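# Move the used blue thermal pad from cold plate to tray

## Task

Remove the old blue thermal pad from the cold plate and set it down inside the tray. The cold plate must never be raised off the table.

## Robot and tools

Robot: two six-joint arms, left_arm and right_arm, each ending in a two-finger parallel gripper. Joint order for every row and every per-joint list in results: shoulder pan, shoulder lift, elbow, wrist 1, wrist 2, wrist 3. Stated joint ranges in rad: elbow -3.142 to 3.142, all other joints -6.283 to 6.283. The true end may differ by up to 0.010 rad.

Frames: the scene frame has its origin at table-top height, midway between the nominal arm bases, with +x pointing out over the table, +z up, and left_arm on the +y side. Camera image sides do not match arm names. Each arm reports its hand pose, velocities and targets in its own base frame. Calibrated bases in the scene frame: left_arm at (-0.069, +0.381, 0) m, quat_wxyz (+1.000, 0, 0, -0.016); right_arm at (+0.038, -0.501, 0) m, quat_wxyz (+1.000, 0, 0, +0.012). Printed hand poses can be off by a few cm.

Gripper axes: fingers point along the gripper's +z and open and close along its y. end_effector_position is the midpoint between the pads when shut. Fingertips extend about 19 mm past it when closed and 6 mm when fully open. A block about 10 cm long sticks out toward the gripper's +x and turns with it.

Row layout (execute_actions and move): one flat list of 18 numbers, each in [-1, 1], covering both arms even if only one moves.
- Numbers 1-6: left_arm joint offsets.
- Numbers 7-9: left gripper position, force_limit, speed.
- Numbers 10-18: the same nine values for right_arm.
Joint values are offsets, not poses. They count from the Joint targets shown at the start of the action (or move), not from the previous row. Scale: 1.0 = 2.222 rad. Sending the same offset again moves the joint further.
Gripper values are absolute commands:
- position: +1 is fully open (85 mm); about -0.8 is where the pads touch; -1 closes until something blocks the fingers.
- force_limit: -1 to +1, softer to harder grip.
- speed: about 20 mm/s at -1, 85 at 0, 150 at +1.
Both gripper values start at +1. To leave a gripper unchanged, resend its last three numbers; a 0 counts as a command.

execute_actions(actions, cameras): actions is a list of actions. Each action is up to 15 rows, and each row lasts one 1/30 s step. A short action repeats its last row until all 15 steps are used. An empty list just returns state and images. The call is refused if an action is malformed, or if the first action would push a joint more than 0.010 rad beyond its range. cameras takes names; null or ["all"] gives all cameras, and [] gives none.

move(target, speed, blend, stop_force, zero, blocking, cameras): target is one 18-number row, or a list of up to 15 rows. Every row's offsets count from the same starting Joint targets. The whole list must fit within 10 s.
- speed: rad/s for the joint with the farthest to travel, 0.01 to 3.14, default 0.5. Give one value, or one per target.
- blend: corner rounding in rad.
- stop_force: 3 to 120 N, against the hand's direction of motion. Use a slow speed with it. Omit it when lifting off something the gripper presses on. Light items can be knocked over below this threshold.
- zero: whether to re-zero the wrist sensor first.
- blocking=false: returns early; not allowed together with stop_force.
The move result adds a "move:" line: done, off_target, moving, held or fault, plus limits=held if steps were withheld. Joints travel together along paths that do not avoid obstacles.

Other tools:
- wait(seconds 0-10): holds the last commands.
- stop(): brakes a running move; the fingers keep going.
- zoom_image(camera "cam_head_left" or "cam_head_right", region [x0,y0,x1,y1] in pixels): the region is at most 504x504; images are 896x504.
- zero_wrist_force(arm).
- finished_scene(scene 1 or 2): final. Call it only once the pad rests in the tray without the robot holding it.

Results give:
- Joint positions, Joint velocities ("within noise" when still), Joint targets (the base for the next offsets) and Joint torques (including gravity, with offset and noise).
- end_effector pose and velocities in the arm's base frame.
- Wrist force and torque along the gripper's own axes, plus the peak since the last report.
- object_status: 0 moving, 1 blocked while opening, 2 blocked while closing (a grip), 3 at the requested position or pads touching.
- position_measured in counts: 3 open, 78 ≈ 60 mm, 130 ≈ 40 mm, 180 ≈ 20 mm, 230 pads touching.
- Tool commands.
- Notices: "joint sent to its limit"; "joint command not followed" (the clearance check between arms intervened); MOTOR HOT; fault lines.

Motion limits:
- Each step keeps joint targets within 0.651 rad of the measured angles.
- If a target would put the gripper more than 150 mm from where it is, the whole arm's targets are scaled back.
- Commands lag by about 0.09 to 0.21 s, and fast motions can overshoot.
- Thinking time lets the scene keep running.

To grip: send position -1, keep sending it, and confirm object_status 2. A new force_limit or speed applies only once position changes by at least 0.01.

Avoid:
- Forces of about 150 N on any arm part, and contact torques at the load limits (138 N m for the shoulders and elbow, 25.7 N m for the wrists). Either stops the arm for 10 s.
- Pushing even slightly past a firm contact.
- Hard grips on objects still resting on something.
- Fast swings, drops, and releasing a part while it is moving.
- Anything falling off the table, and lifting the cold plate.
- Contact between the two arms, or one gripper closing on the other's fingers.
- Holding loads or outstretched poses for long, which overheats motors and triggers a 30-60 s brake stop.
Smooth, quick, low-effort motion is preferred.

Each tool is called after ">>>" by a JSON object that holds its "op" and its "data", one argument or row to a line.

## Session

>>> {"op": "execute_actions", "data": {
  "actions": []
}}

Scene clock: 0.00 s.
left_arm: end_effector_position=(+0.3258, -0.4122, +0.1068) position_measured=3 object_status=3 end_effector_quat_wxyz=(-0.102, +0.755, +0.598, +0.249) | right_arm: end_effector_position=(+0.6223, -0.2611, +0.1469) position_measured=3 object_status=3 end_effector_quat_wxyz=(-0.081, +0.885, +0.416, +0.194)
Joint positions: left_arm=[-1.341 -1.229 1.751 -1.674 -1.213 0.384] | right_arm=[2.797 -2.026 -1.592 -0.924 1.961 1.953]
Joint velocities: within noise
Joint torques (N m): no reading
Motor temperatures (°C): left_arm=[18 21 19 28 27 30] | right_arm=[17 20 21 27 22 28]
Wrist force (N): no reading
Wrist torque (N m): no reading
Wrist force, peak (N): no reading
Joint targets: left_arm=[-1.341 -1.229 1.751 -1.674 -1.213 0.384] | right_arm=[2.797 -2.026 -1.592 -0.924 1.961 1.953]
Tool commands: left_gripper/position=+1.0 left_gripper/force_limit=+1.0 left_gripper/speed=+1.0 right_gripper/position=+1.0 right_gripper/force_limit=+1.0 right_gripper/speed=+1.0

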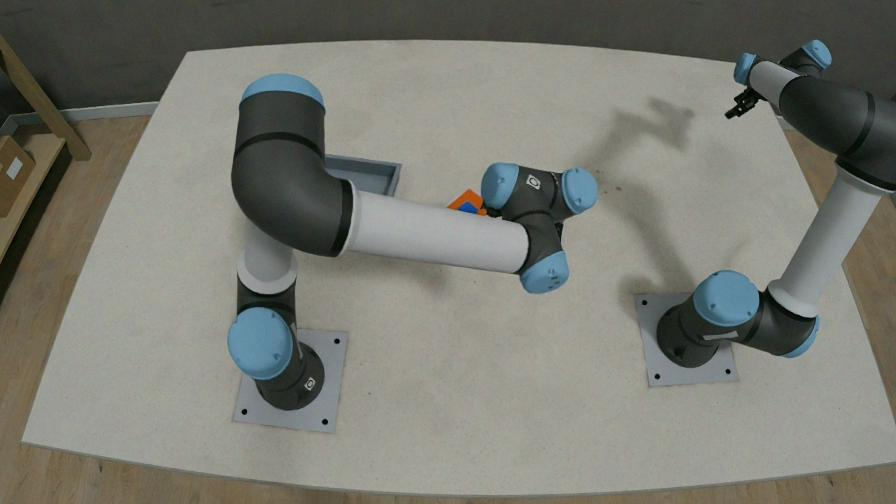

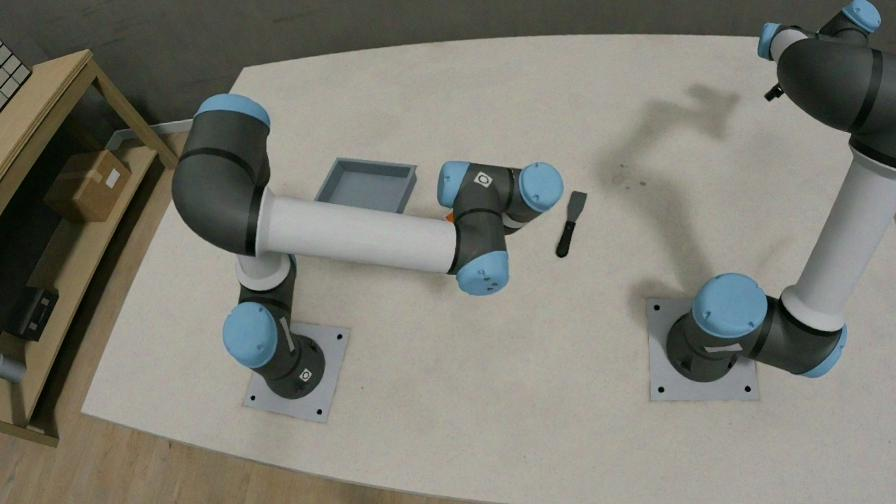

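>>> {"op": "move", "data": {
  "target": [
    [0,-0.16,-0.05,0,0,0,1,1,1,0,0,0,0,0,0,1,1,1],
    [0.6,-0.16,-0.05,0,0,0,1,1,1,0,0,0,0,0,0,1,1,1]
  ],
  "speed": 0.8,
  "blend": 0.1
}}

>>> {"op": "zoom_image", "data": {
  "camera": "cam_head_left",
  "region": [280, 100, 640, 300]
}}

>>> {"op": "zoom_image", "data": {
  "camera": "cam_head_right",
  "region": [280, 100, 640, 300]
}}

Scene clock: 17.97 s.
left_arm: end_effector_position=(+0.4986, +0.2192, +0.3300) position_measured=3 object_status=3 end_effector_quat_wxyz=(-0.010, +0.188, +0.966, +0.179) | right_arm: end_effector_position=(+0.6223, -0.2611, +0.1469) position_measured=3 object_status=3 end_effector_quat_wxyz=(-0.081, +0.885, +0.416, +0.194)
Joint positions: left_arm=[-0.008 -1.584 1.64 -1.674 -1.213 0.384] | right_arm=[2.797 -2.026 -1.592 -0.924 1.961 1.953]
Joint velocities: within noise
Joint torques (N m): left_arm=[15.32 -28.33 -28.86 -2.44 -1.67 1.64] | right_arm=[5.31 46.81 29.06 0.82 -0.1 1.84]
Motor temperatures (°C): left_arm=[18 21 19 28 27 30] | right_arm=[17 20 21 27 22 28]
Wrist force (N): left_arm=[0.1 -0.3 1.2] | right_arm=[-0.3 -0.1 0.0]
Wrist torque (N m): left_arm=[-0.02 -0.08 -0.03] | right_arm=[-0.02 0.04 0.00]
Wrist force, peak (N): left_arm=[1.8 1.6 1.7] | right_arm=[-0.2 -0.2 -0.5]
Joint targets: left_arm=[-0.008 -1.584 1.640 -1.674 -1.213 0.384] | right_arm=[2.797 -2.026 -1.592 -0.924 1.961 1.953]
move: done

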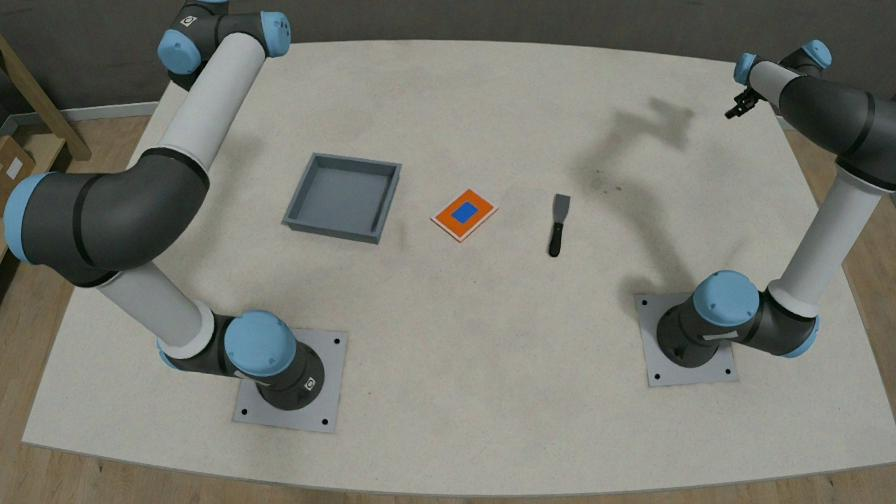

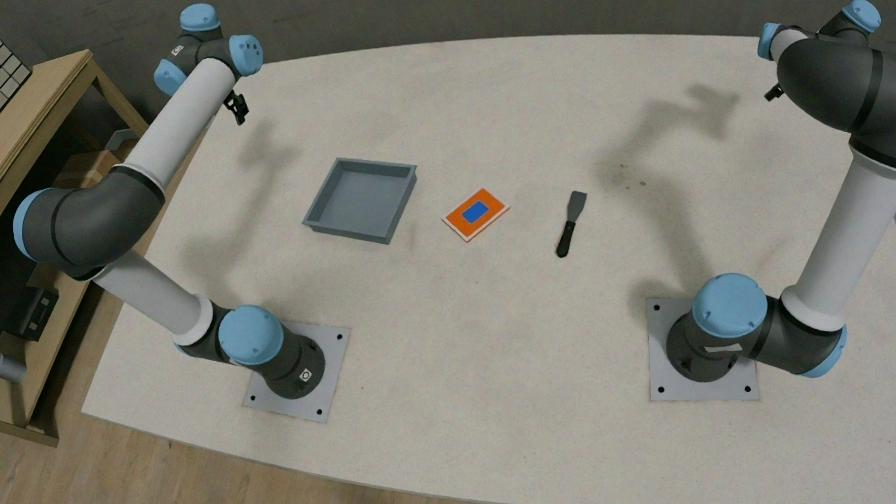

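Scaled by 1.400 from the camera's 896x504 image, which has a finer 1280x720 frame.

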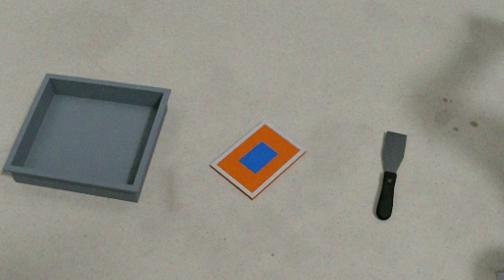

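Scaled by 1.400 from the camera's 896x504 image, which has a finer 1280x720 frame.

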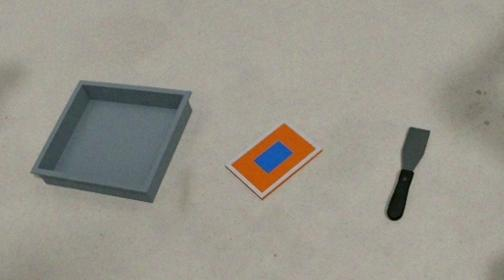

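>>> {"op": "zoom_image", "data": {
  "camera": "cam_head_left",
  "region": [420, 180, 510, 250]
}}

>>> {"op": "zoom_image", "data": {
  "camera": "cam_head_right",
  "region": [430, 180, 520, 250]
}}

>>> {"op": "zoom_image", "data": {
  "camera": "cam_head_right",
  "region": [530, 180, 620, 270]
}}

Scaled by 5.600 from the camera's 896x504 image, which has a finer 1280x720 frame.

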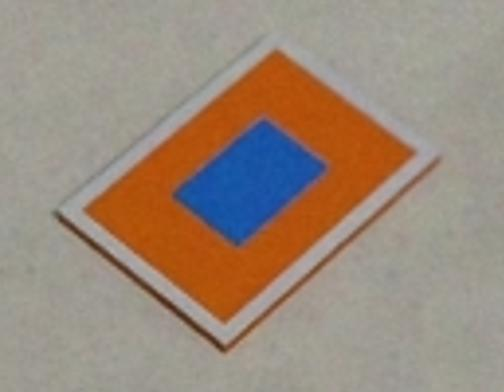

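Scaled by 5.600 from the camera's 896x504 image, which has a finer 1280x720 frame.

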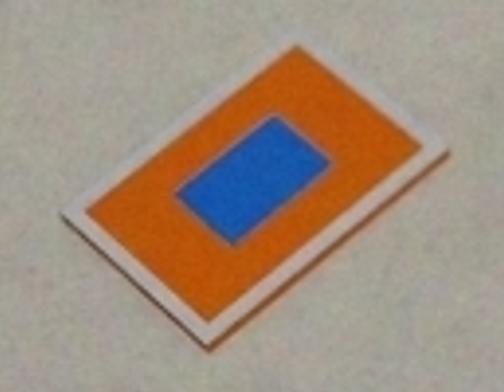

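Scaled by 5.600 from the camera's 896x504 image, which has a finer 1280x720 frame.

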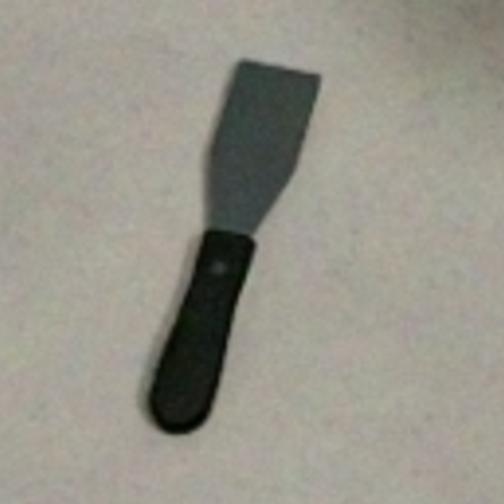

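>>> {"op": "move", "data": {
  "target": [-0.4505,0.1022,0.0756,-0.1566,-0.1611,1.0,-0.2,1,1,0,0,0,0,0,0,1,1,1],
  "speed": 1.2
}}

>>> {"op": "zoom_image", "data": {
  "camera": "cam_head_left",
  "region": [400, 120, 580, 270]
}}

>>> {"op": "zoom_image", "data": {
  "camera": "cam_head_right",
  "region": [400, 120, 580, 270]
}}

Scene clock: 72.03 s.
left_arm: end_effector_position=(+0.4022, -0.3883, +0.1501) position_measured=154 object_status=3 end_effector_quat_wxyz=(+0.000, +0.972, -0.234, +0.000) | right_arm: end_effector_position=(+0.6223, -0.2611, +0.1469) position_measured=3 object_status=3 end_effector_quat_wxyz=(-0.081, +0.885, +0.416, +0.194)
Joint positions: left_arm=[-1.008 -1.357 1.808 -2.022 -1.571 2.606] | right_arm=[2.797 -2.026 -1.592 -0.924 1.961 1.953]
Joint velocities: within noise
Joint torques (N m): left_arm=[-13.67 -25.82 -16.72 -5.47 -2.98 2.01] | right_arm=[4.09 45.95 30.04 0.86 -0.67 2.55]
Motor temperatures (°C): left_arm=[18 21 19 28 27 30] | right_arm=[17 20 21 27 22 28]
Wrist force (N): left_arm=[0.0 -0.3 0.3] | right_arm=[-0.1 -0.5 -0.1]
Wrist torque (N m): left_arm=[0.00 -0.02 -0.02] | right_arm=[-0.09 0.01 0.00]
Wrist force, peak (N): left_arm=[1.3 0.9 1.1] | right_arm=[-0.2 -0.2 -0.6]
Joint targets: left_arm=[-1.009 -1.357 1.808 -2.022 -1.571 2.606] | right_arm=[2.797 -2.026 -1.592 -0.924 1.961 1.953]
move: done

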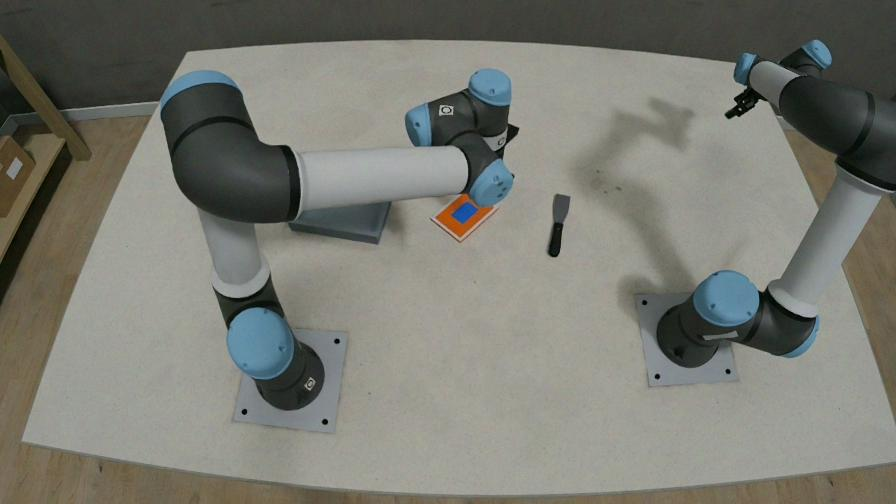

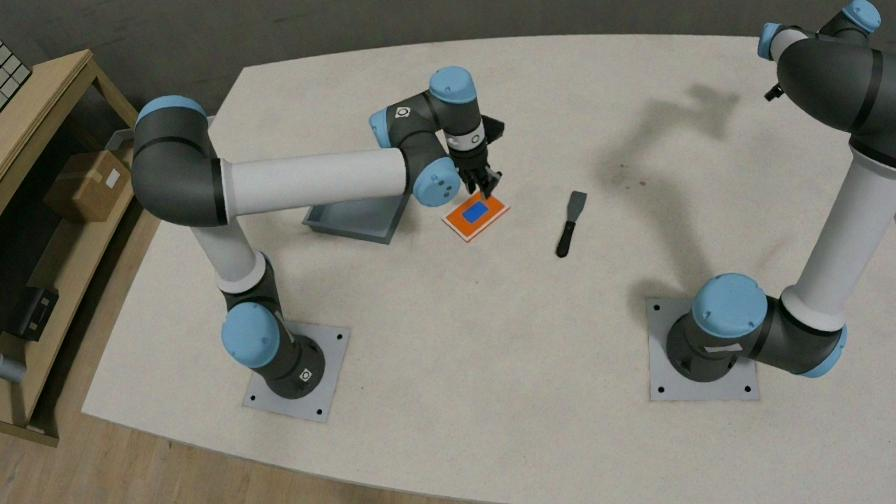

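Scaled by 2.800 from the camera's 896x504 image, which has a finer 1280x720 frame.

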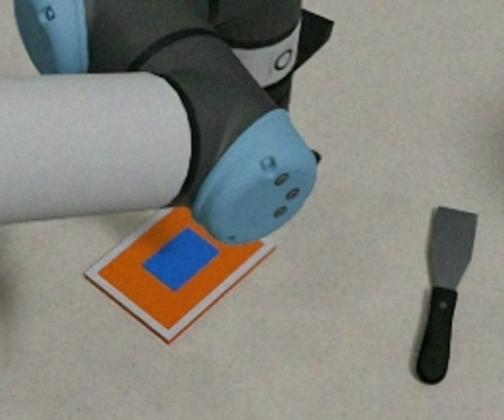

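Scaled by 2.800 from the camera's 896x504 image, which has a finer 1280x720 frame.

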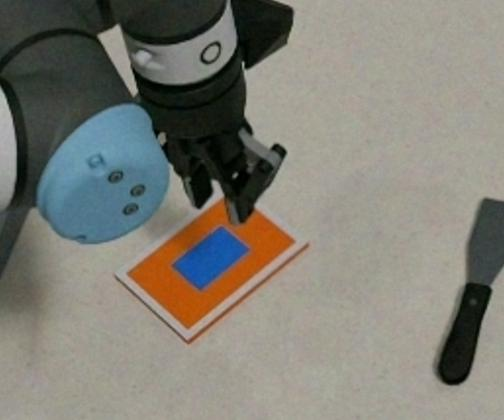

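>>> {"op": "move", "data": {
  "target": [0.0299,0.0512,0.0396,-0.0906,0,0.1548,-0.2,1,1,0,0,0,0,0,0,1,1,1],
  "speed": 0.5
}}

>>> {"op": "zoom_image", "data": {
  "camera": "cam_head_right",
  "region": [430, 150, 550, 250]
}}

Scene clock: 85.90 s.
left_arm: end_effector_position=(+0.4299, -0.3650, +0.0700) position_measured=154 object_status=3 end_effector_quat_wxyz=(+0.000, +0.930, -0.367, +0.000) | right_arm: end_effector_position=(+0.6223, -0.2611, +0.1469) position_measured=3 object_status=3 end_effector_quat_wxyz=(-0.081, +0.885, +0.416, +0.194)
Joint positions: left_arm=[-0.942 -1.244 1.896 -2.223 -1.571 2.95] | right_arm=[2.797 -2.026 -1.592 -0.924 1.961 1.953]
Joint velocities: within noise
Joint torques (N m): left_arm=[12.99 -28.33 -13.87 -5.2 -2.05 1.71] | right_arm=[5.05 46.47 30.5 0.77 -0.83 2.67]
Motor temperatures (°C): left_arm=[18 21 19 28 27 30] | right_arm=[17 20 21 27 22 28]
Wrist force (N): left_arm=[0.2 -0.1 0.2] | right_arm=[0.0 -0.1 -0.1]
Wrist torque (N m): left_arm=[0.04 -0.07 -0.02] | right_arm=[-0.01 0.00 0.00]
Wrist force, peak (N): left_arm=[0.3 -0.3 1.1] | right_arm=[-0.2 -0.6 -0.3]
Joint targets: left_arm=[-0.942 -1.244 1.896 -2.223 -1.571 2.950] | right_arm=[2.797 -2.026 -1.592 -0.924 1.961 1.953]
move: done

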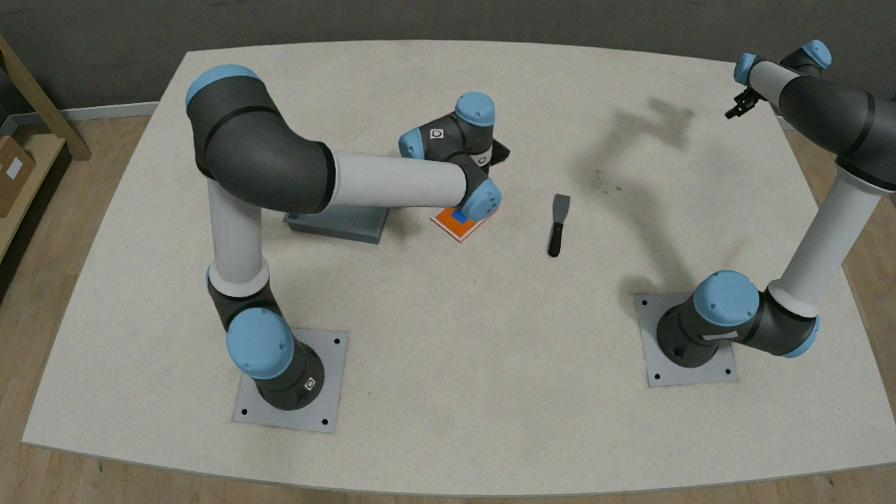

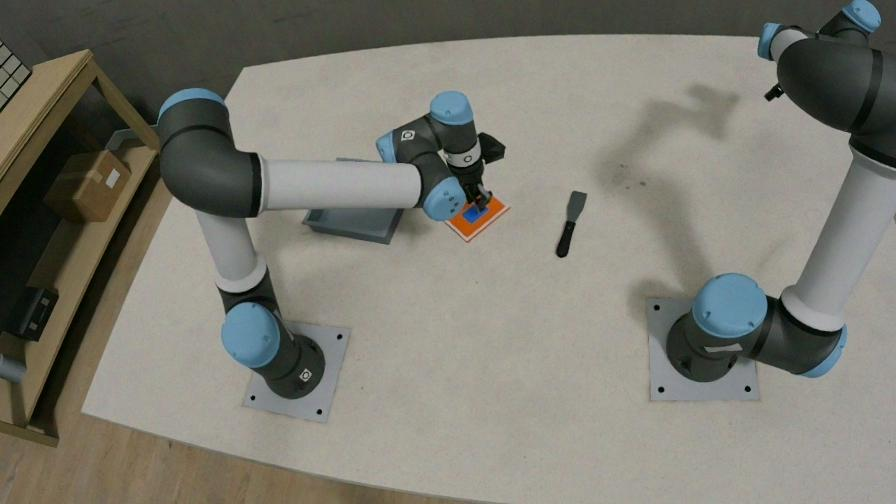

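Scaled by 4.200 from the camera's 896x504 image, which has a finer 1280x720 frame.

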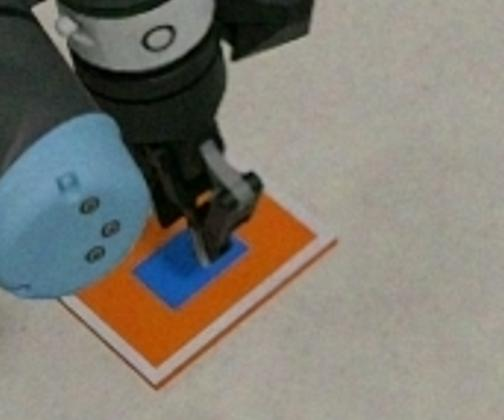

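>>> {"op": "move", "data": {
  "target": [0.0276,0.0359,-0.0166,-0.0191,0,0.0275,0.1,1,1,0,0,0,0,0,0,1,1,1],
  "speed": 0.3
}}

>>> {"op": "zoom_image", "data": {
  "camera": "cam_head_right",
  "region": [430, 170, 526, 250]
}}

Scene clock: 96.10 s.
left_arm: end_effector_position=(+0.4647, -0.3542, +0.0447) position_measured=117 object_status=3 end_effector_quat_wxyz=(+0.000, +0.930, -0.367, +0.000) | right_arm: end_effector_position=(+0.6223, -0.2611, +0.1469) position_measured=3 object_status=3 end_effector_quat_wxyz=(-0.081, +0.885, +0.416, +0.194)
Joint positions: left_arm=[-0.881 -1.164 1.859 -2.266 -1.571 3.011] | right_arm=[2.797 -2.026 -1.592 -0.924 1.961 1.953]
Joint velocities: within noise
Joint torques (N m): left_arm=[13.61 -29.79 -26.58 -5.26 -1.45 1.69] | right_arm=[5.09 46.24 28.99 1.09 -0.69 2.65]
Motor temperatures (°C): left_arm=[18 21 19 28 27 30] | right_arm=[17 20 21 27 22 28]
Wrist force (N): left_arm=[0.2 -0.5 0.4] | right_arm=[-0.4 -0.3 -0.3]
Wrist torque (N m): left_arm=[0.00 -0.07 -0.01] | right_arm=[-0.05 0.06 0.00]
Wrist force, peak (N): left_arm=[0.6 -0.8 0.6] | right_arm=[-0.5 -0.4 -0.1]
Joint targets: left_arm=[-0.881 -1.164 1.859 -2.266 -1.571 3.011] | right_arm=[2.797 -2.026 -1.592 -0.924 1.961 1.953]
move: done

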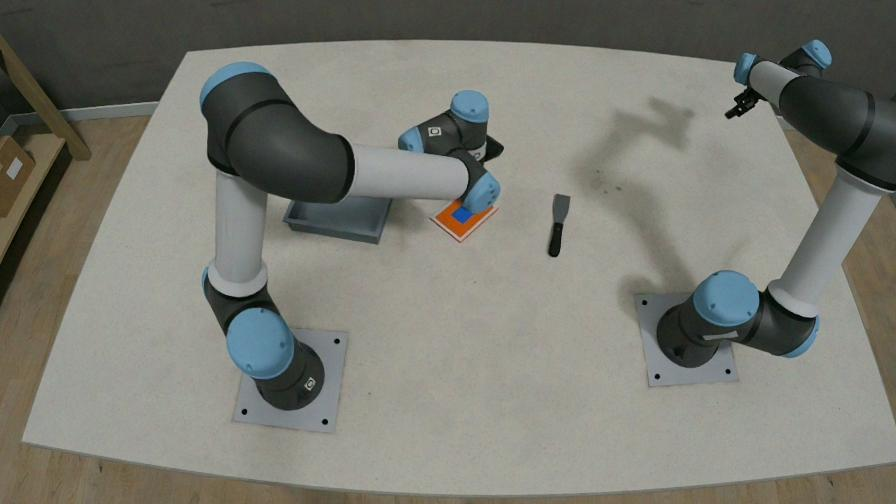

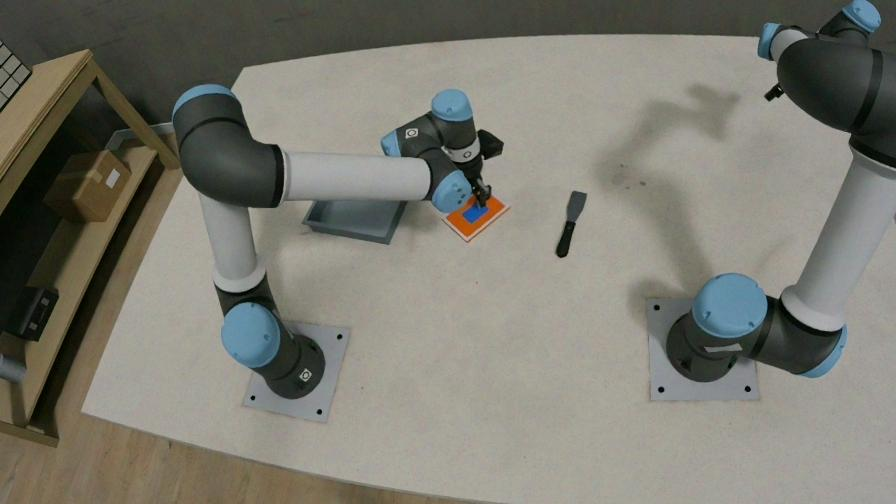

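Scaled by 5.250 from the camera's 896x504 image, which has a finer 1280x720 frame.

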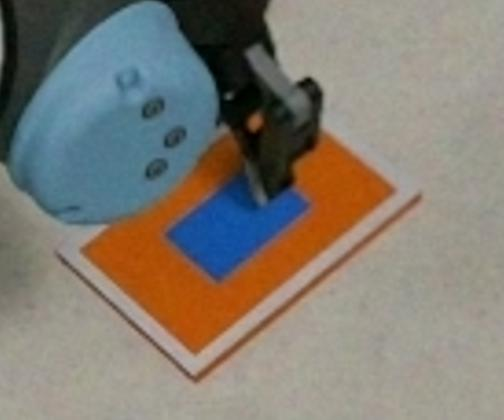

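>>> {"op": "move", "data": {
  "target": [0,0.0145,0.0074,-0.0218,0,0,0.41,1,1,0,0,0,0,0,0,1,1,1],
  "speed": 0.05,
  "stop_force": 8
}}

>>> {"op": "zoom_image", "data": {
  "camera": "cam_head_right",
  "region": [435, 175, 519, 245]
}}

>>> {"op": "zoom_image", "data": {
  "camera": "cam_head_left",
  "region": [425, 175, 509, 245]
}}

Scene clock: 116.97 s.
left_arm: end_effector_position=(+0.4648, -0.3540, +0.0245) position_measured=77 object_status=3 end_effector_quat_wxyz=(+0.000, +0.930, -0.367, +0.000) | right_arm: end_effector_position=(+0.6223, -0.2611, +0.1469) position_measured=3 object_status=3 end_effector_quat_wxyz=(-0.081, +0.885, +0.416, +0.194)
Joint positions: left_arm=[-0.881 -1.132 1.876 -2.314 -1.571 3.011] | right_arm=[2.797 -2.026 -1.592 -0.924 1.961 1.953]
Joint velocities: within noise
Joint torques (N m): left_arm=[10.65 -31.38 -11.25 -5.05 -0.4 1.33] | right_arm=[3.47 45.56 28.09 0.88 -0.53 2.69]
Motor temperatures (°C): left_arm=[18 21 19 28 27 30] | right_arm=[17 20 21 27 22 28]
Wrist force (N): left_arm=[-0.2 0.1 -3.4] | right_arm=[-0.3 -0.3 -0.4]
Wrist torque (N m): left_arm=[-0.06 -0.07 -0.02] | right_arm=[-0.04 0.04 0.00]
Wrist force, peak (N): left_arm=[0.0 -0.1 -3.4] | right_arm=[-0.4 -0.5 -0.5]
Joint targets: left_arm=[-0.881 -1.132 1.876 -2.314 -1.571 3.011] | right_arm=[2.797 -2.026 -1.592 -0.924 1.961 1.953]
move: done

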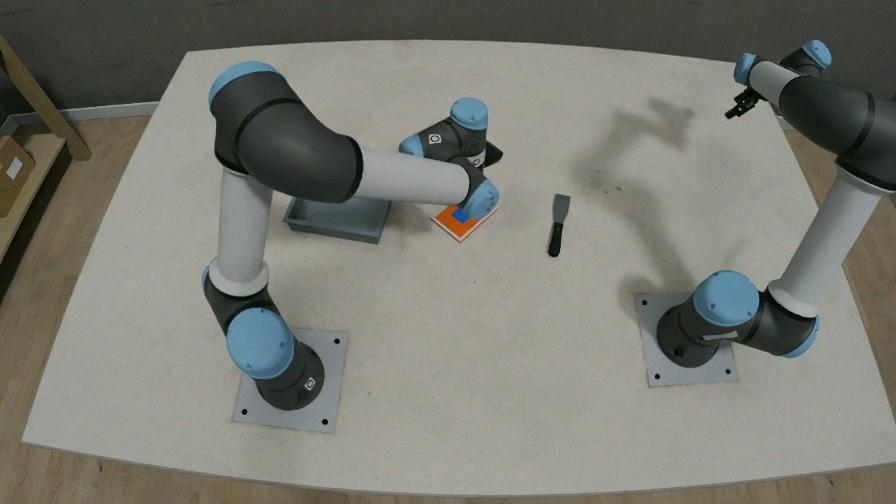

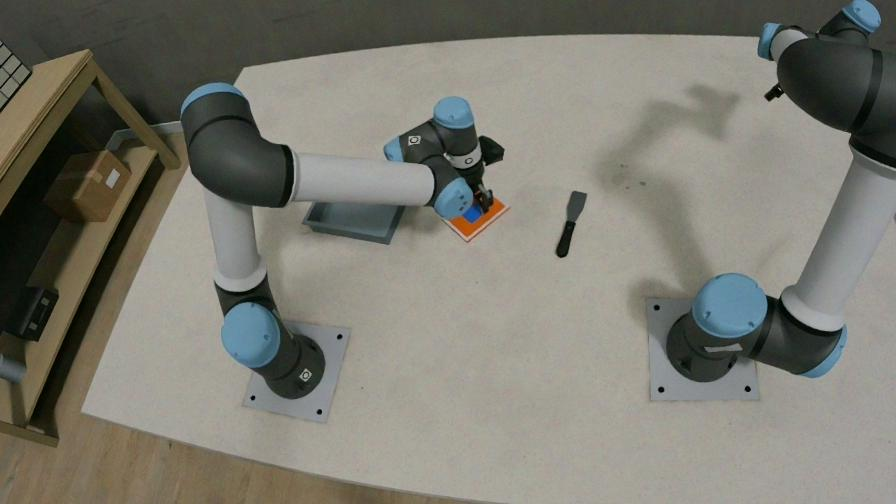

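Scaled by 6.000 from the camera's 896x504 image, which has a finer 1280x720 frame.

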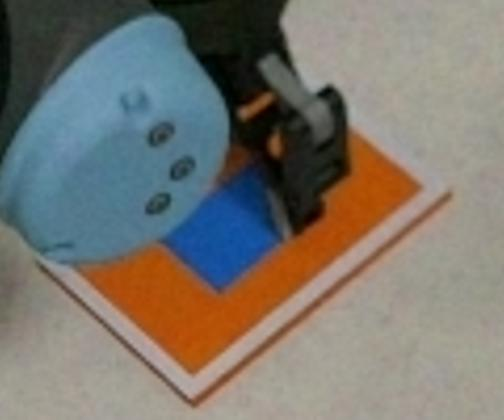

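Scaled by 6.000 from the camera's 896x504 image, which has a finer 1280x720 frame.

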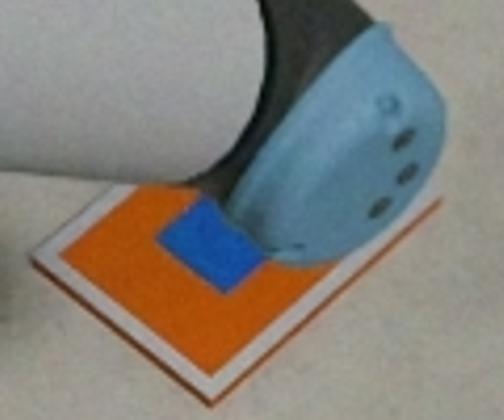

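>>> {"op": "zoom_image", "data": {
  "camera": "cam_head_right",
  "region": [465, 190, 501, 220]
}}

Scaled by 14.000 from the camera's 896x504 image, which has a finer 1280x720 frame.

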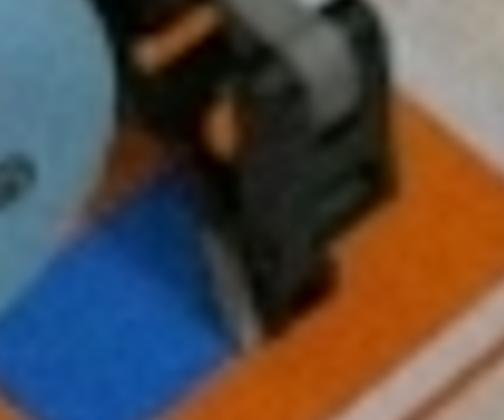

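>>> {"op": "move", "data": {
  "target": [0,-0.00435,-0.0022,0.0066,0,0,0.41,1,1,0,0,0,0,0,0,1,1,1],
  "speed": 0.05,
  "cameras": []
}}

Scene clock: 140.20 s.
left_arm: end_effector_position=(+0.4649, -0.3541, +0.0303) position_measured=77 object_status=3 end_effector_quat_wxyz=(+0.000, +0.930, -0.367, +0.000) | right_arm: end_effector_position=(+0.6223, -0.2611, +0.1469) position_measured=3 object_status=3 end_effector_quat_wxyz=(-0.081, +0.885, +0.416, +0.194)
Joint positions: left_arm=[-0.881 -1.141 1.871 -2.3 -1.571 3.011] | right_arm=[2.797 -2.026 -1.592 -0.924 1.961 1.953]
Joint velocities: within noise
Joint torques (N m): left_arm=[11.13 -48.89 -25.04 -0.4 0.87 1.15] | right_arm=[2.14 46.28 26.86 1.14 -0.91 2.49]
Motor temperatures (°C): left_arm=[18 21 19 28 27 30] | right_arm=[17 20 21 27 22 28]
Wrist force (N): left_arm=[0.3 0.0 0.4] | right_arm=[0.0 -0.2 -0.1]
Wrist torque (N m): left_arm=[0.05 -0.09 -0.02] | right_arm=[-0.03 -0.01 0.00]
Wrist force, peak (N): left_arm=[0.1 -0.3 -4.1] | right_arm=[-0.3 -0.4 -0.6]
Joint targets: left_arm=[-0.881 -1.141 1.871 -2.300 -1.571 3.011] | right_arm=[2.797 -2.026 -1.592 -0.924 1.961 1.953]
move: done
No camera images: "cameras" was empty.

>>> {"op": "move", "data": {
  "target": [-0.0110,-0.0210,0.0263,-0.0057,0,0.0027,0.41,1,1,0,0,0,0,0,0,1,1,1],
  "speed": 0.15
}}

>>> {"op": "zoom_image", "data": {
  "camera": "cam_head_right",
  "region": [447, 185, 501, 230]
}}

>>> {"op": "zoom_image", "data": {
  "camera": "cam_head_left",
  "region": [425, 175, 509, 245]
}}

Scene clock: 149.20 s.
left_arm: end_effector_position=(+0.4432, -0.3488, +0.0349) position_measured=77 object_status=3 end_effector_quat_wxyz=(+0.000, +0.925, -0.381, +0.000) | right_arm: end_effector_position=(+0.6223, -0.2611, +0.1469) position_measured=3 object_status=3 end_effector_quat_wxyz=(-0.081, +0.885, +0.416, +0.194)
Joint positions: left_arm=[-0.905 -1.188 1.929 -2.312 -1.571 3.017] | right_arm=[2.797 -2.026 -1.592 -0.924 1.961 1.953]
Joint velocities: within noise
Joint torques (N m): left_arm=[-11.16 -46.56 -14.76 -5.49 1.17 1.97] | right_arm=[3.84 45.6 26.29 1 -0.55 2.66]
Motor temperatures (°C): left_arm=[18 21 19 28 27 30] | right_arm=[17 20 21 27 22 28]
Wrist force (N): left_arm=[0.2 -0.2 0.3] | right_arm=[0.0 -0.3 -0.1]
Wrist torque (N m): left_arm=[0.03 -0.07 -0.02] | right_arm=[-0.05 0.00 0.00]
Wrist force, peak (N): left_arm=[0.9 -0.1 0.3] | right_arm=[0.4 -0.4 -0.4]
Joint targets: left_arm=[-0.905 -1.188 1.929 -2.312 -1.571 3.017] | right_arm=[2.797 -2.026 -1.592 -0.924 1.961 1.953]
move: done

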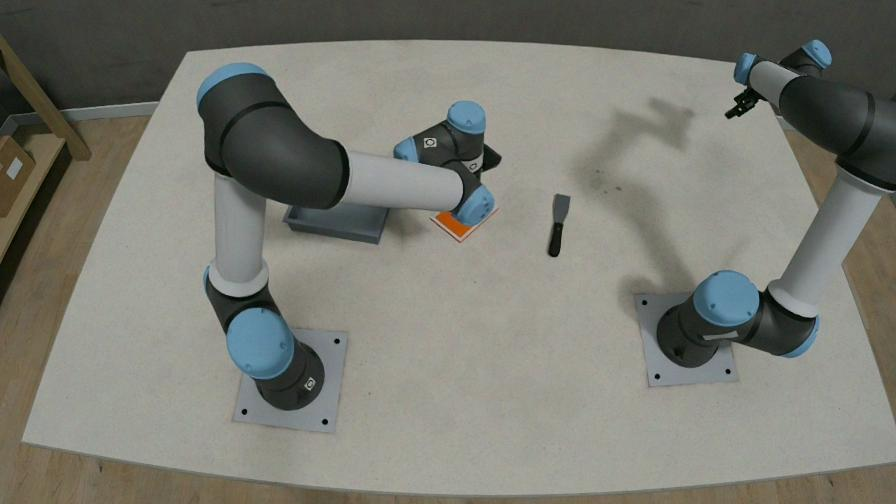

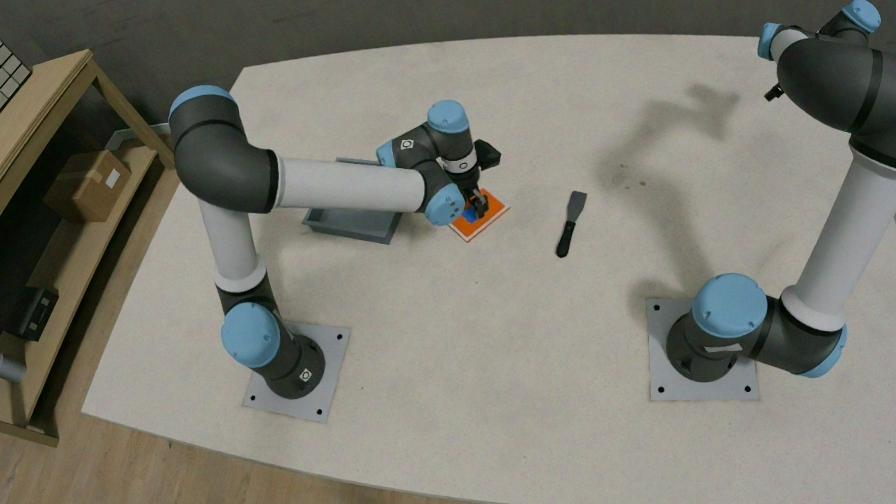

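Scaled by 9.333 from the camera's 896x504 image, which has a finer 1280x720 frame.

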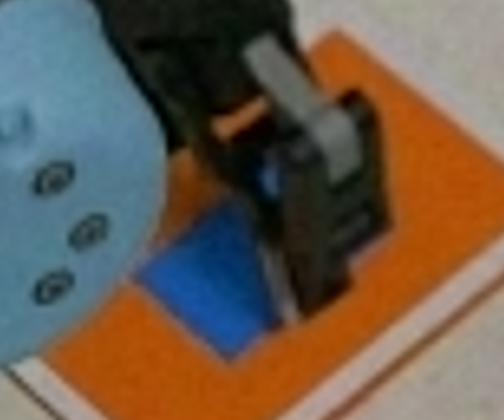

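Scaled by 6.000 from the camera's 896x504 image, which has a finer 1280x720 frame.

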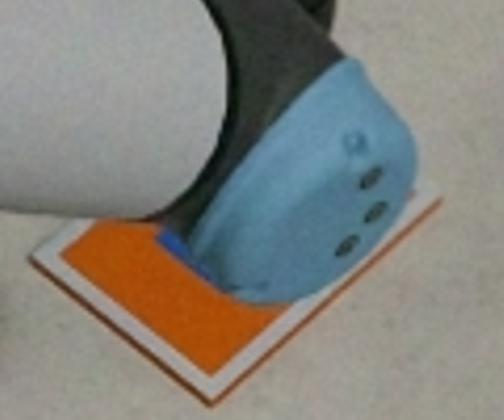

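>>> {"op": "move", "data": {
  "target": [0,0,0,0,0,0,0.16,-1,-1,0,0,0,0,0,0,1,1,1],
  "cameras": []
}}

>>> {"op": "move", "data": {
  "target": [0,0.0101,0.0046,-0.0147,0,0,0.16,-1,-1,0,0,0,0,0,0,1,1,1],
  "speed": 0.015,
  "stop_force": 3
}}

>>> {"op": "zoom_image", "data": {
  "camera": "cam_head_right",
  "region": [447, 185, 501, 230]
}}

Scene clock: 163.07 s.
left_arm: end_effector_position=(+0.4430, -0.3487, +0.0350) position_measured=109 object_status=0 end_effector_quat_wxyz=(+0.000, +0.925, -0.381, +0.000) | right_arm: end_effector_position=(+0.6223, -0.2611, +0.1469) position_measured=3 object_status=3 end_effector_quat_wxyz=(-0.081, +0.885, +0.416, +0.194)
Joint positions: left_arm=[-0.905 -1.188 1.929 -2.312 -1.571 3.017] | right_arm=[2.797 -2.026 -1.592 -0.924 1.961 1.953]
Joint velocities: within noise
Joint torques (N m): left_arm=[-12.99 -44.62 -23.17 -3.65 1.46 1.58] | right_arm=[3.12 46.26 25.67 1.05 -0.75 2.82]
Motor temperatures (°C): left_arm=[18 21 19 28 27 30] | right_arm=[17 20 21 27 22 28]
Wrist force (N): left_arm=[0.0 -0.2 0.3] | right_arm=[0.0 -0.1 -0.3]
Wrist torque (N m): left_arm=[0.02 -0.03 -0.02] | right_arm=[-0.02 0.01 0.00]
Wrist force, peak (N): left_arm=[-0.1 -0.6 0.5] | right_arm=[-0.2 -0.6 -0.4]
Joint targets: left_arm=[-0.905 -1.188 1.929 -2.312 -1.571 3.017] | right_arm=[2.797 -2.026 -1.592 -0.924 1.961 1.953]
move: done
No camera images: "cameras" was empty.

Scene clock: 166.00 s.
left_arm: end_effector_position=(+0.4431, -0.3488, +0.0250) position_measured=109 object_status=3 end_effector_quat_wxyz=(+0.000, +0.925, -0.381, +0.000) | right_arm: end_effector_position=(+0.6223, -0.2611, +0.1469) position_measured=3 object_status=3 end_effector_quat_wxyz=(-0.081, +0.885, +0.416, +0.194)
Joint positions: left_arm=[-0.905 -1.171 1.937 -2.337 -1.571 3.017] | right_arm=[2.797 -2.026 -1.592 -0.924 1.961 1.953]
Joint velocities: within noise
Joint torques (N m): left_arm=[-11.41 -44.81 -22.34 -0.51 2.06 1.51] | right_arm=[3.52 45.68 24.94 0.97 -0.76 2.68]
Motor temperatures (°C): left_arm=[18 21 19 28 27 30] | right_arm=[17 20 21 27 22 28]
Wrist force (N): left_arm=[0.0 0.5 -3.4] | right_arm=[-0.3 -0.2 -0.3]
Wrist torque (N m): left_arm=[0.06 -0.04 -0.03] | right_arm=[-0.03 0.05 0.01]
Wrist force, peak (N): left_arm=[-4.4 0.1 -14.0] | right_arm=[0.1 -0.6 -0.1]
Joint targets: left_arm=[-0.905 -1.171 1.937 -2.337 -1.571 3.017] | right_arm=[2.797 -2.026 -1.592 -0.924 1.961 1.953]
move: contact (left_arm)

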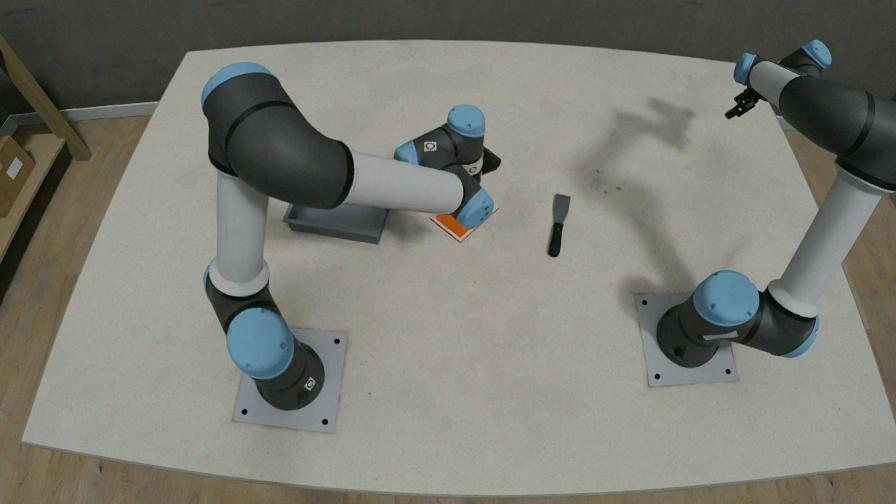

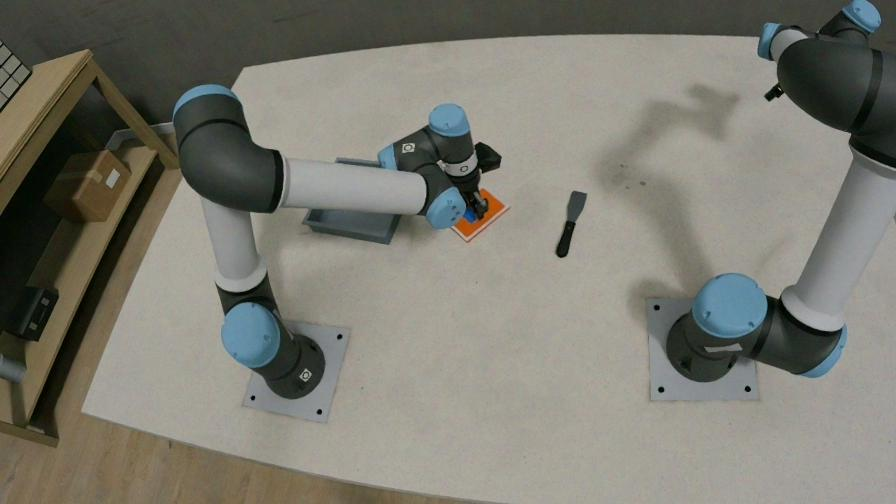

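Scaled by 9.333 from the camera's 896x504 image, which has a finer 1280x720 frame.

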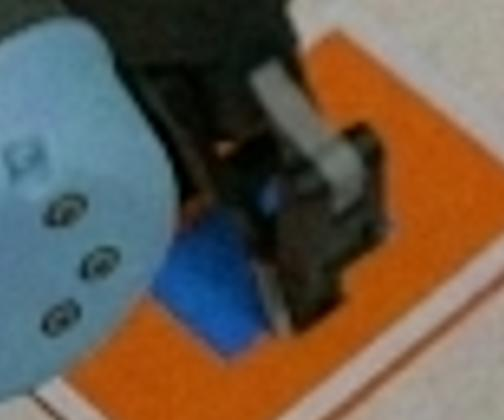

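>>> {"op": "move", "data": {
  "target": [0,-0.0010,-0.0005,0.0015,0,0,0.16,-1,-1,0,0,0,0,0,0,1,1,1],
  "speed": 0.03,
  "cameras": []
}}

>>> {"op": "move", "data": {
  "target": [0,0,0,0,0,0,-1,-1,-1,0,0,0,0,0,0,1,1,1],
  "speed": 0.03
}}

>>> {"op": "zoom_image", "data": {
  "camera": "cam_head_right",
  "region": [447, 185, 501, 230]
}}

Scene clock: 170.70 s.
left_arm: end_effector_position=(+0.4431, -0.3488, +0.0263) position_measured=109 object_status=3 end_effector_quat_wxyz=(+0.000, +0.925, -0.381, +0.000) | right_arm: end_effector_position=(+0.6223, -0.2611, +0.1469) position_measured=3 object_status=3 end_effector_quat_wxyz=(-0.081, +0.885, +0.416, +0.194)
Joint positions: left_arm=[-0.905 -1.173 1.936 -2.334 -1.571 3.017] | right_arm=[2.797 -2.026 -1.592 -0.924 1.961 1.953]
Joint velocities: within noise
Joint torques (N m): left_arm=[-10.83 -45.98 -25.34 -0.22 1.97 1.41] | right_arm=[3.34 46.08 24.26 1.02 -0.67 2.61]
Motor temperatures (°C): left_arm=[18 21 19 28 27 30] | right_arm=[17 20 21 27 22 28]
Wrist force (N): left_arm=[0.2 0.1 0.4] | right_arm=[-0.2 -0.1 -0.2]
Wrist torque (N m): left_arm=[0.05 -0.07 -0.02] | right_arm=[-0.02 0.03 0.00]
Wrist force, peak (N): left_arm=[0.5 0.5 -3.6] | right_arm=[-0.1 -0.4 -0.7]
Joint targets: left_arm=[-0.905 -1.173 1.936 -2.334 -1.571 3.017] | right_arm=[2.797 -2.026 -1.592 -0.924 1.961 1.953]
move: done
No camera images: "cameras" was empty.

Scene clock: 171.77 s.
left_arm: end_effector_position=(+0.4431, -0.3488, +0.0265) position_measured=147 object_status=0 end_effector_quat_wxyz=(+0.000, +0.925, -0.381, +0.000) | right_arm: end_effector_position=(+0.6223, -0.2611, +0.1469) position_measured=3 object_status=3 end_effector_quat_wxyz=(-0.081, +0.885, +0.416, +0.194)
Joint positions: left_arm=[-0.905 -1.173 1.936 -2.334 -1.571 3.017] | right_arm=[2.797 -2.026 -1.592 -0.924 1.961 1.953]
Joint velocities: within noise
Joint torques (N m): left_arm=[-11.19 -18.67 -7.63 -0.37 1.89 1.6] | right_arm=[2.68 46.57 23.83 1.01 -0.74 2.58]
Motor temperatures (°C): left_arm=[18 21 19 28 27 30] | right_arm=[17 20 21 27 22 28]
Wrist force (N): left_arm=[-4.8 2.5 -38.3] | right_arm=[0.0 -0.3 -0.1]
Wrist torque (N m): left_arm=[0.03 -0.13 -0.06] | right_arm=[-0.05 0.01 0.00]
Wrist force, peak (N): left_arm=[-4.6 2.8 -38.4] | right_arm=[-0.1 -0.4 -0.4]
Joint targets: left_arm=[-0.905 -1.173 1.936 -2.334 -1.571 3.017] | right_arm=[2.797 -2.026 -1.592 -0.924 1.961 1.953]
move: done

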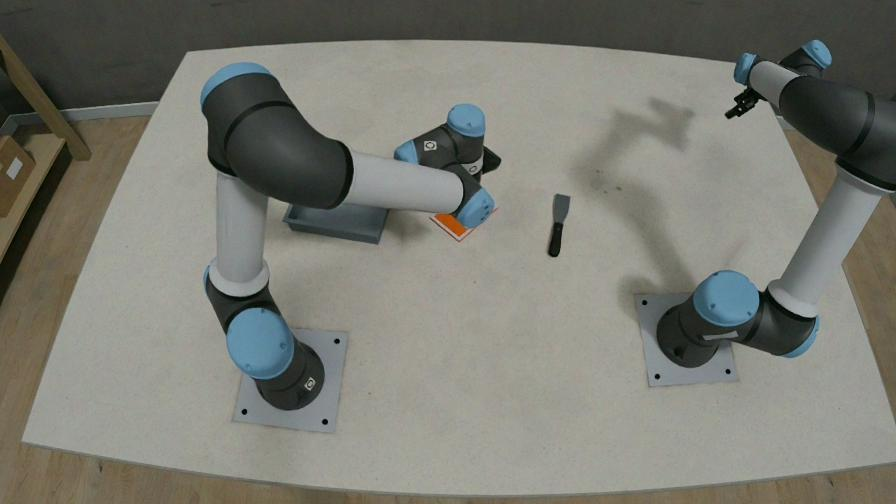

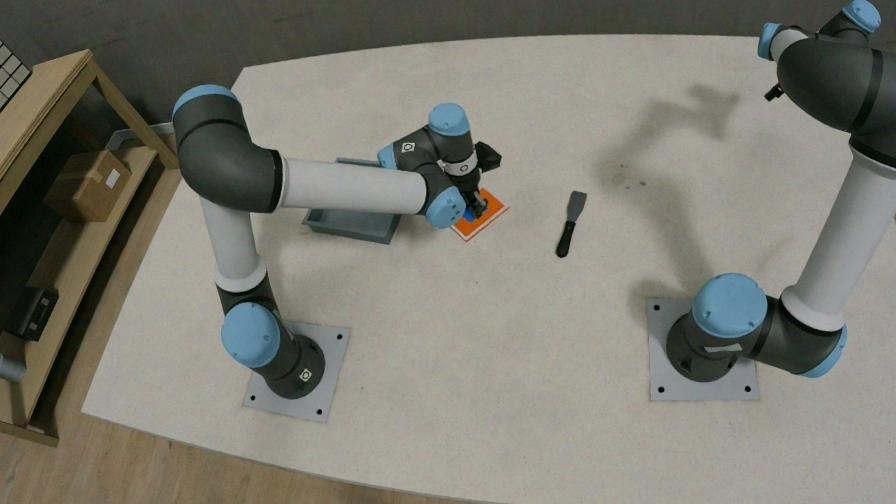

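Scaled by 9.333 from the camera's 896x504 image, which has a finer 1280x720 frame.

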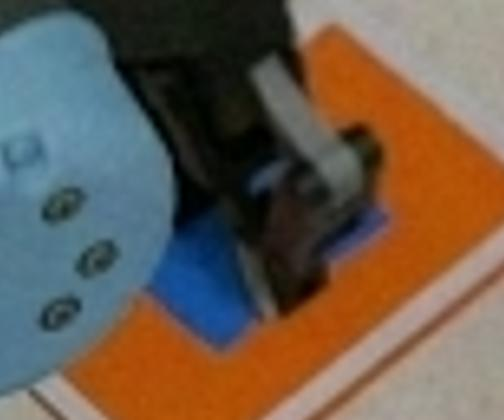

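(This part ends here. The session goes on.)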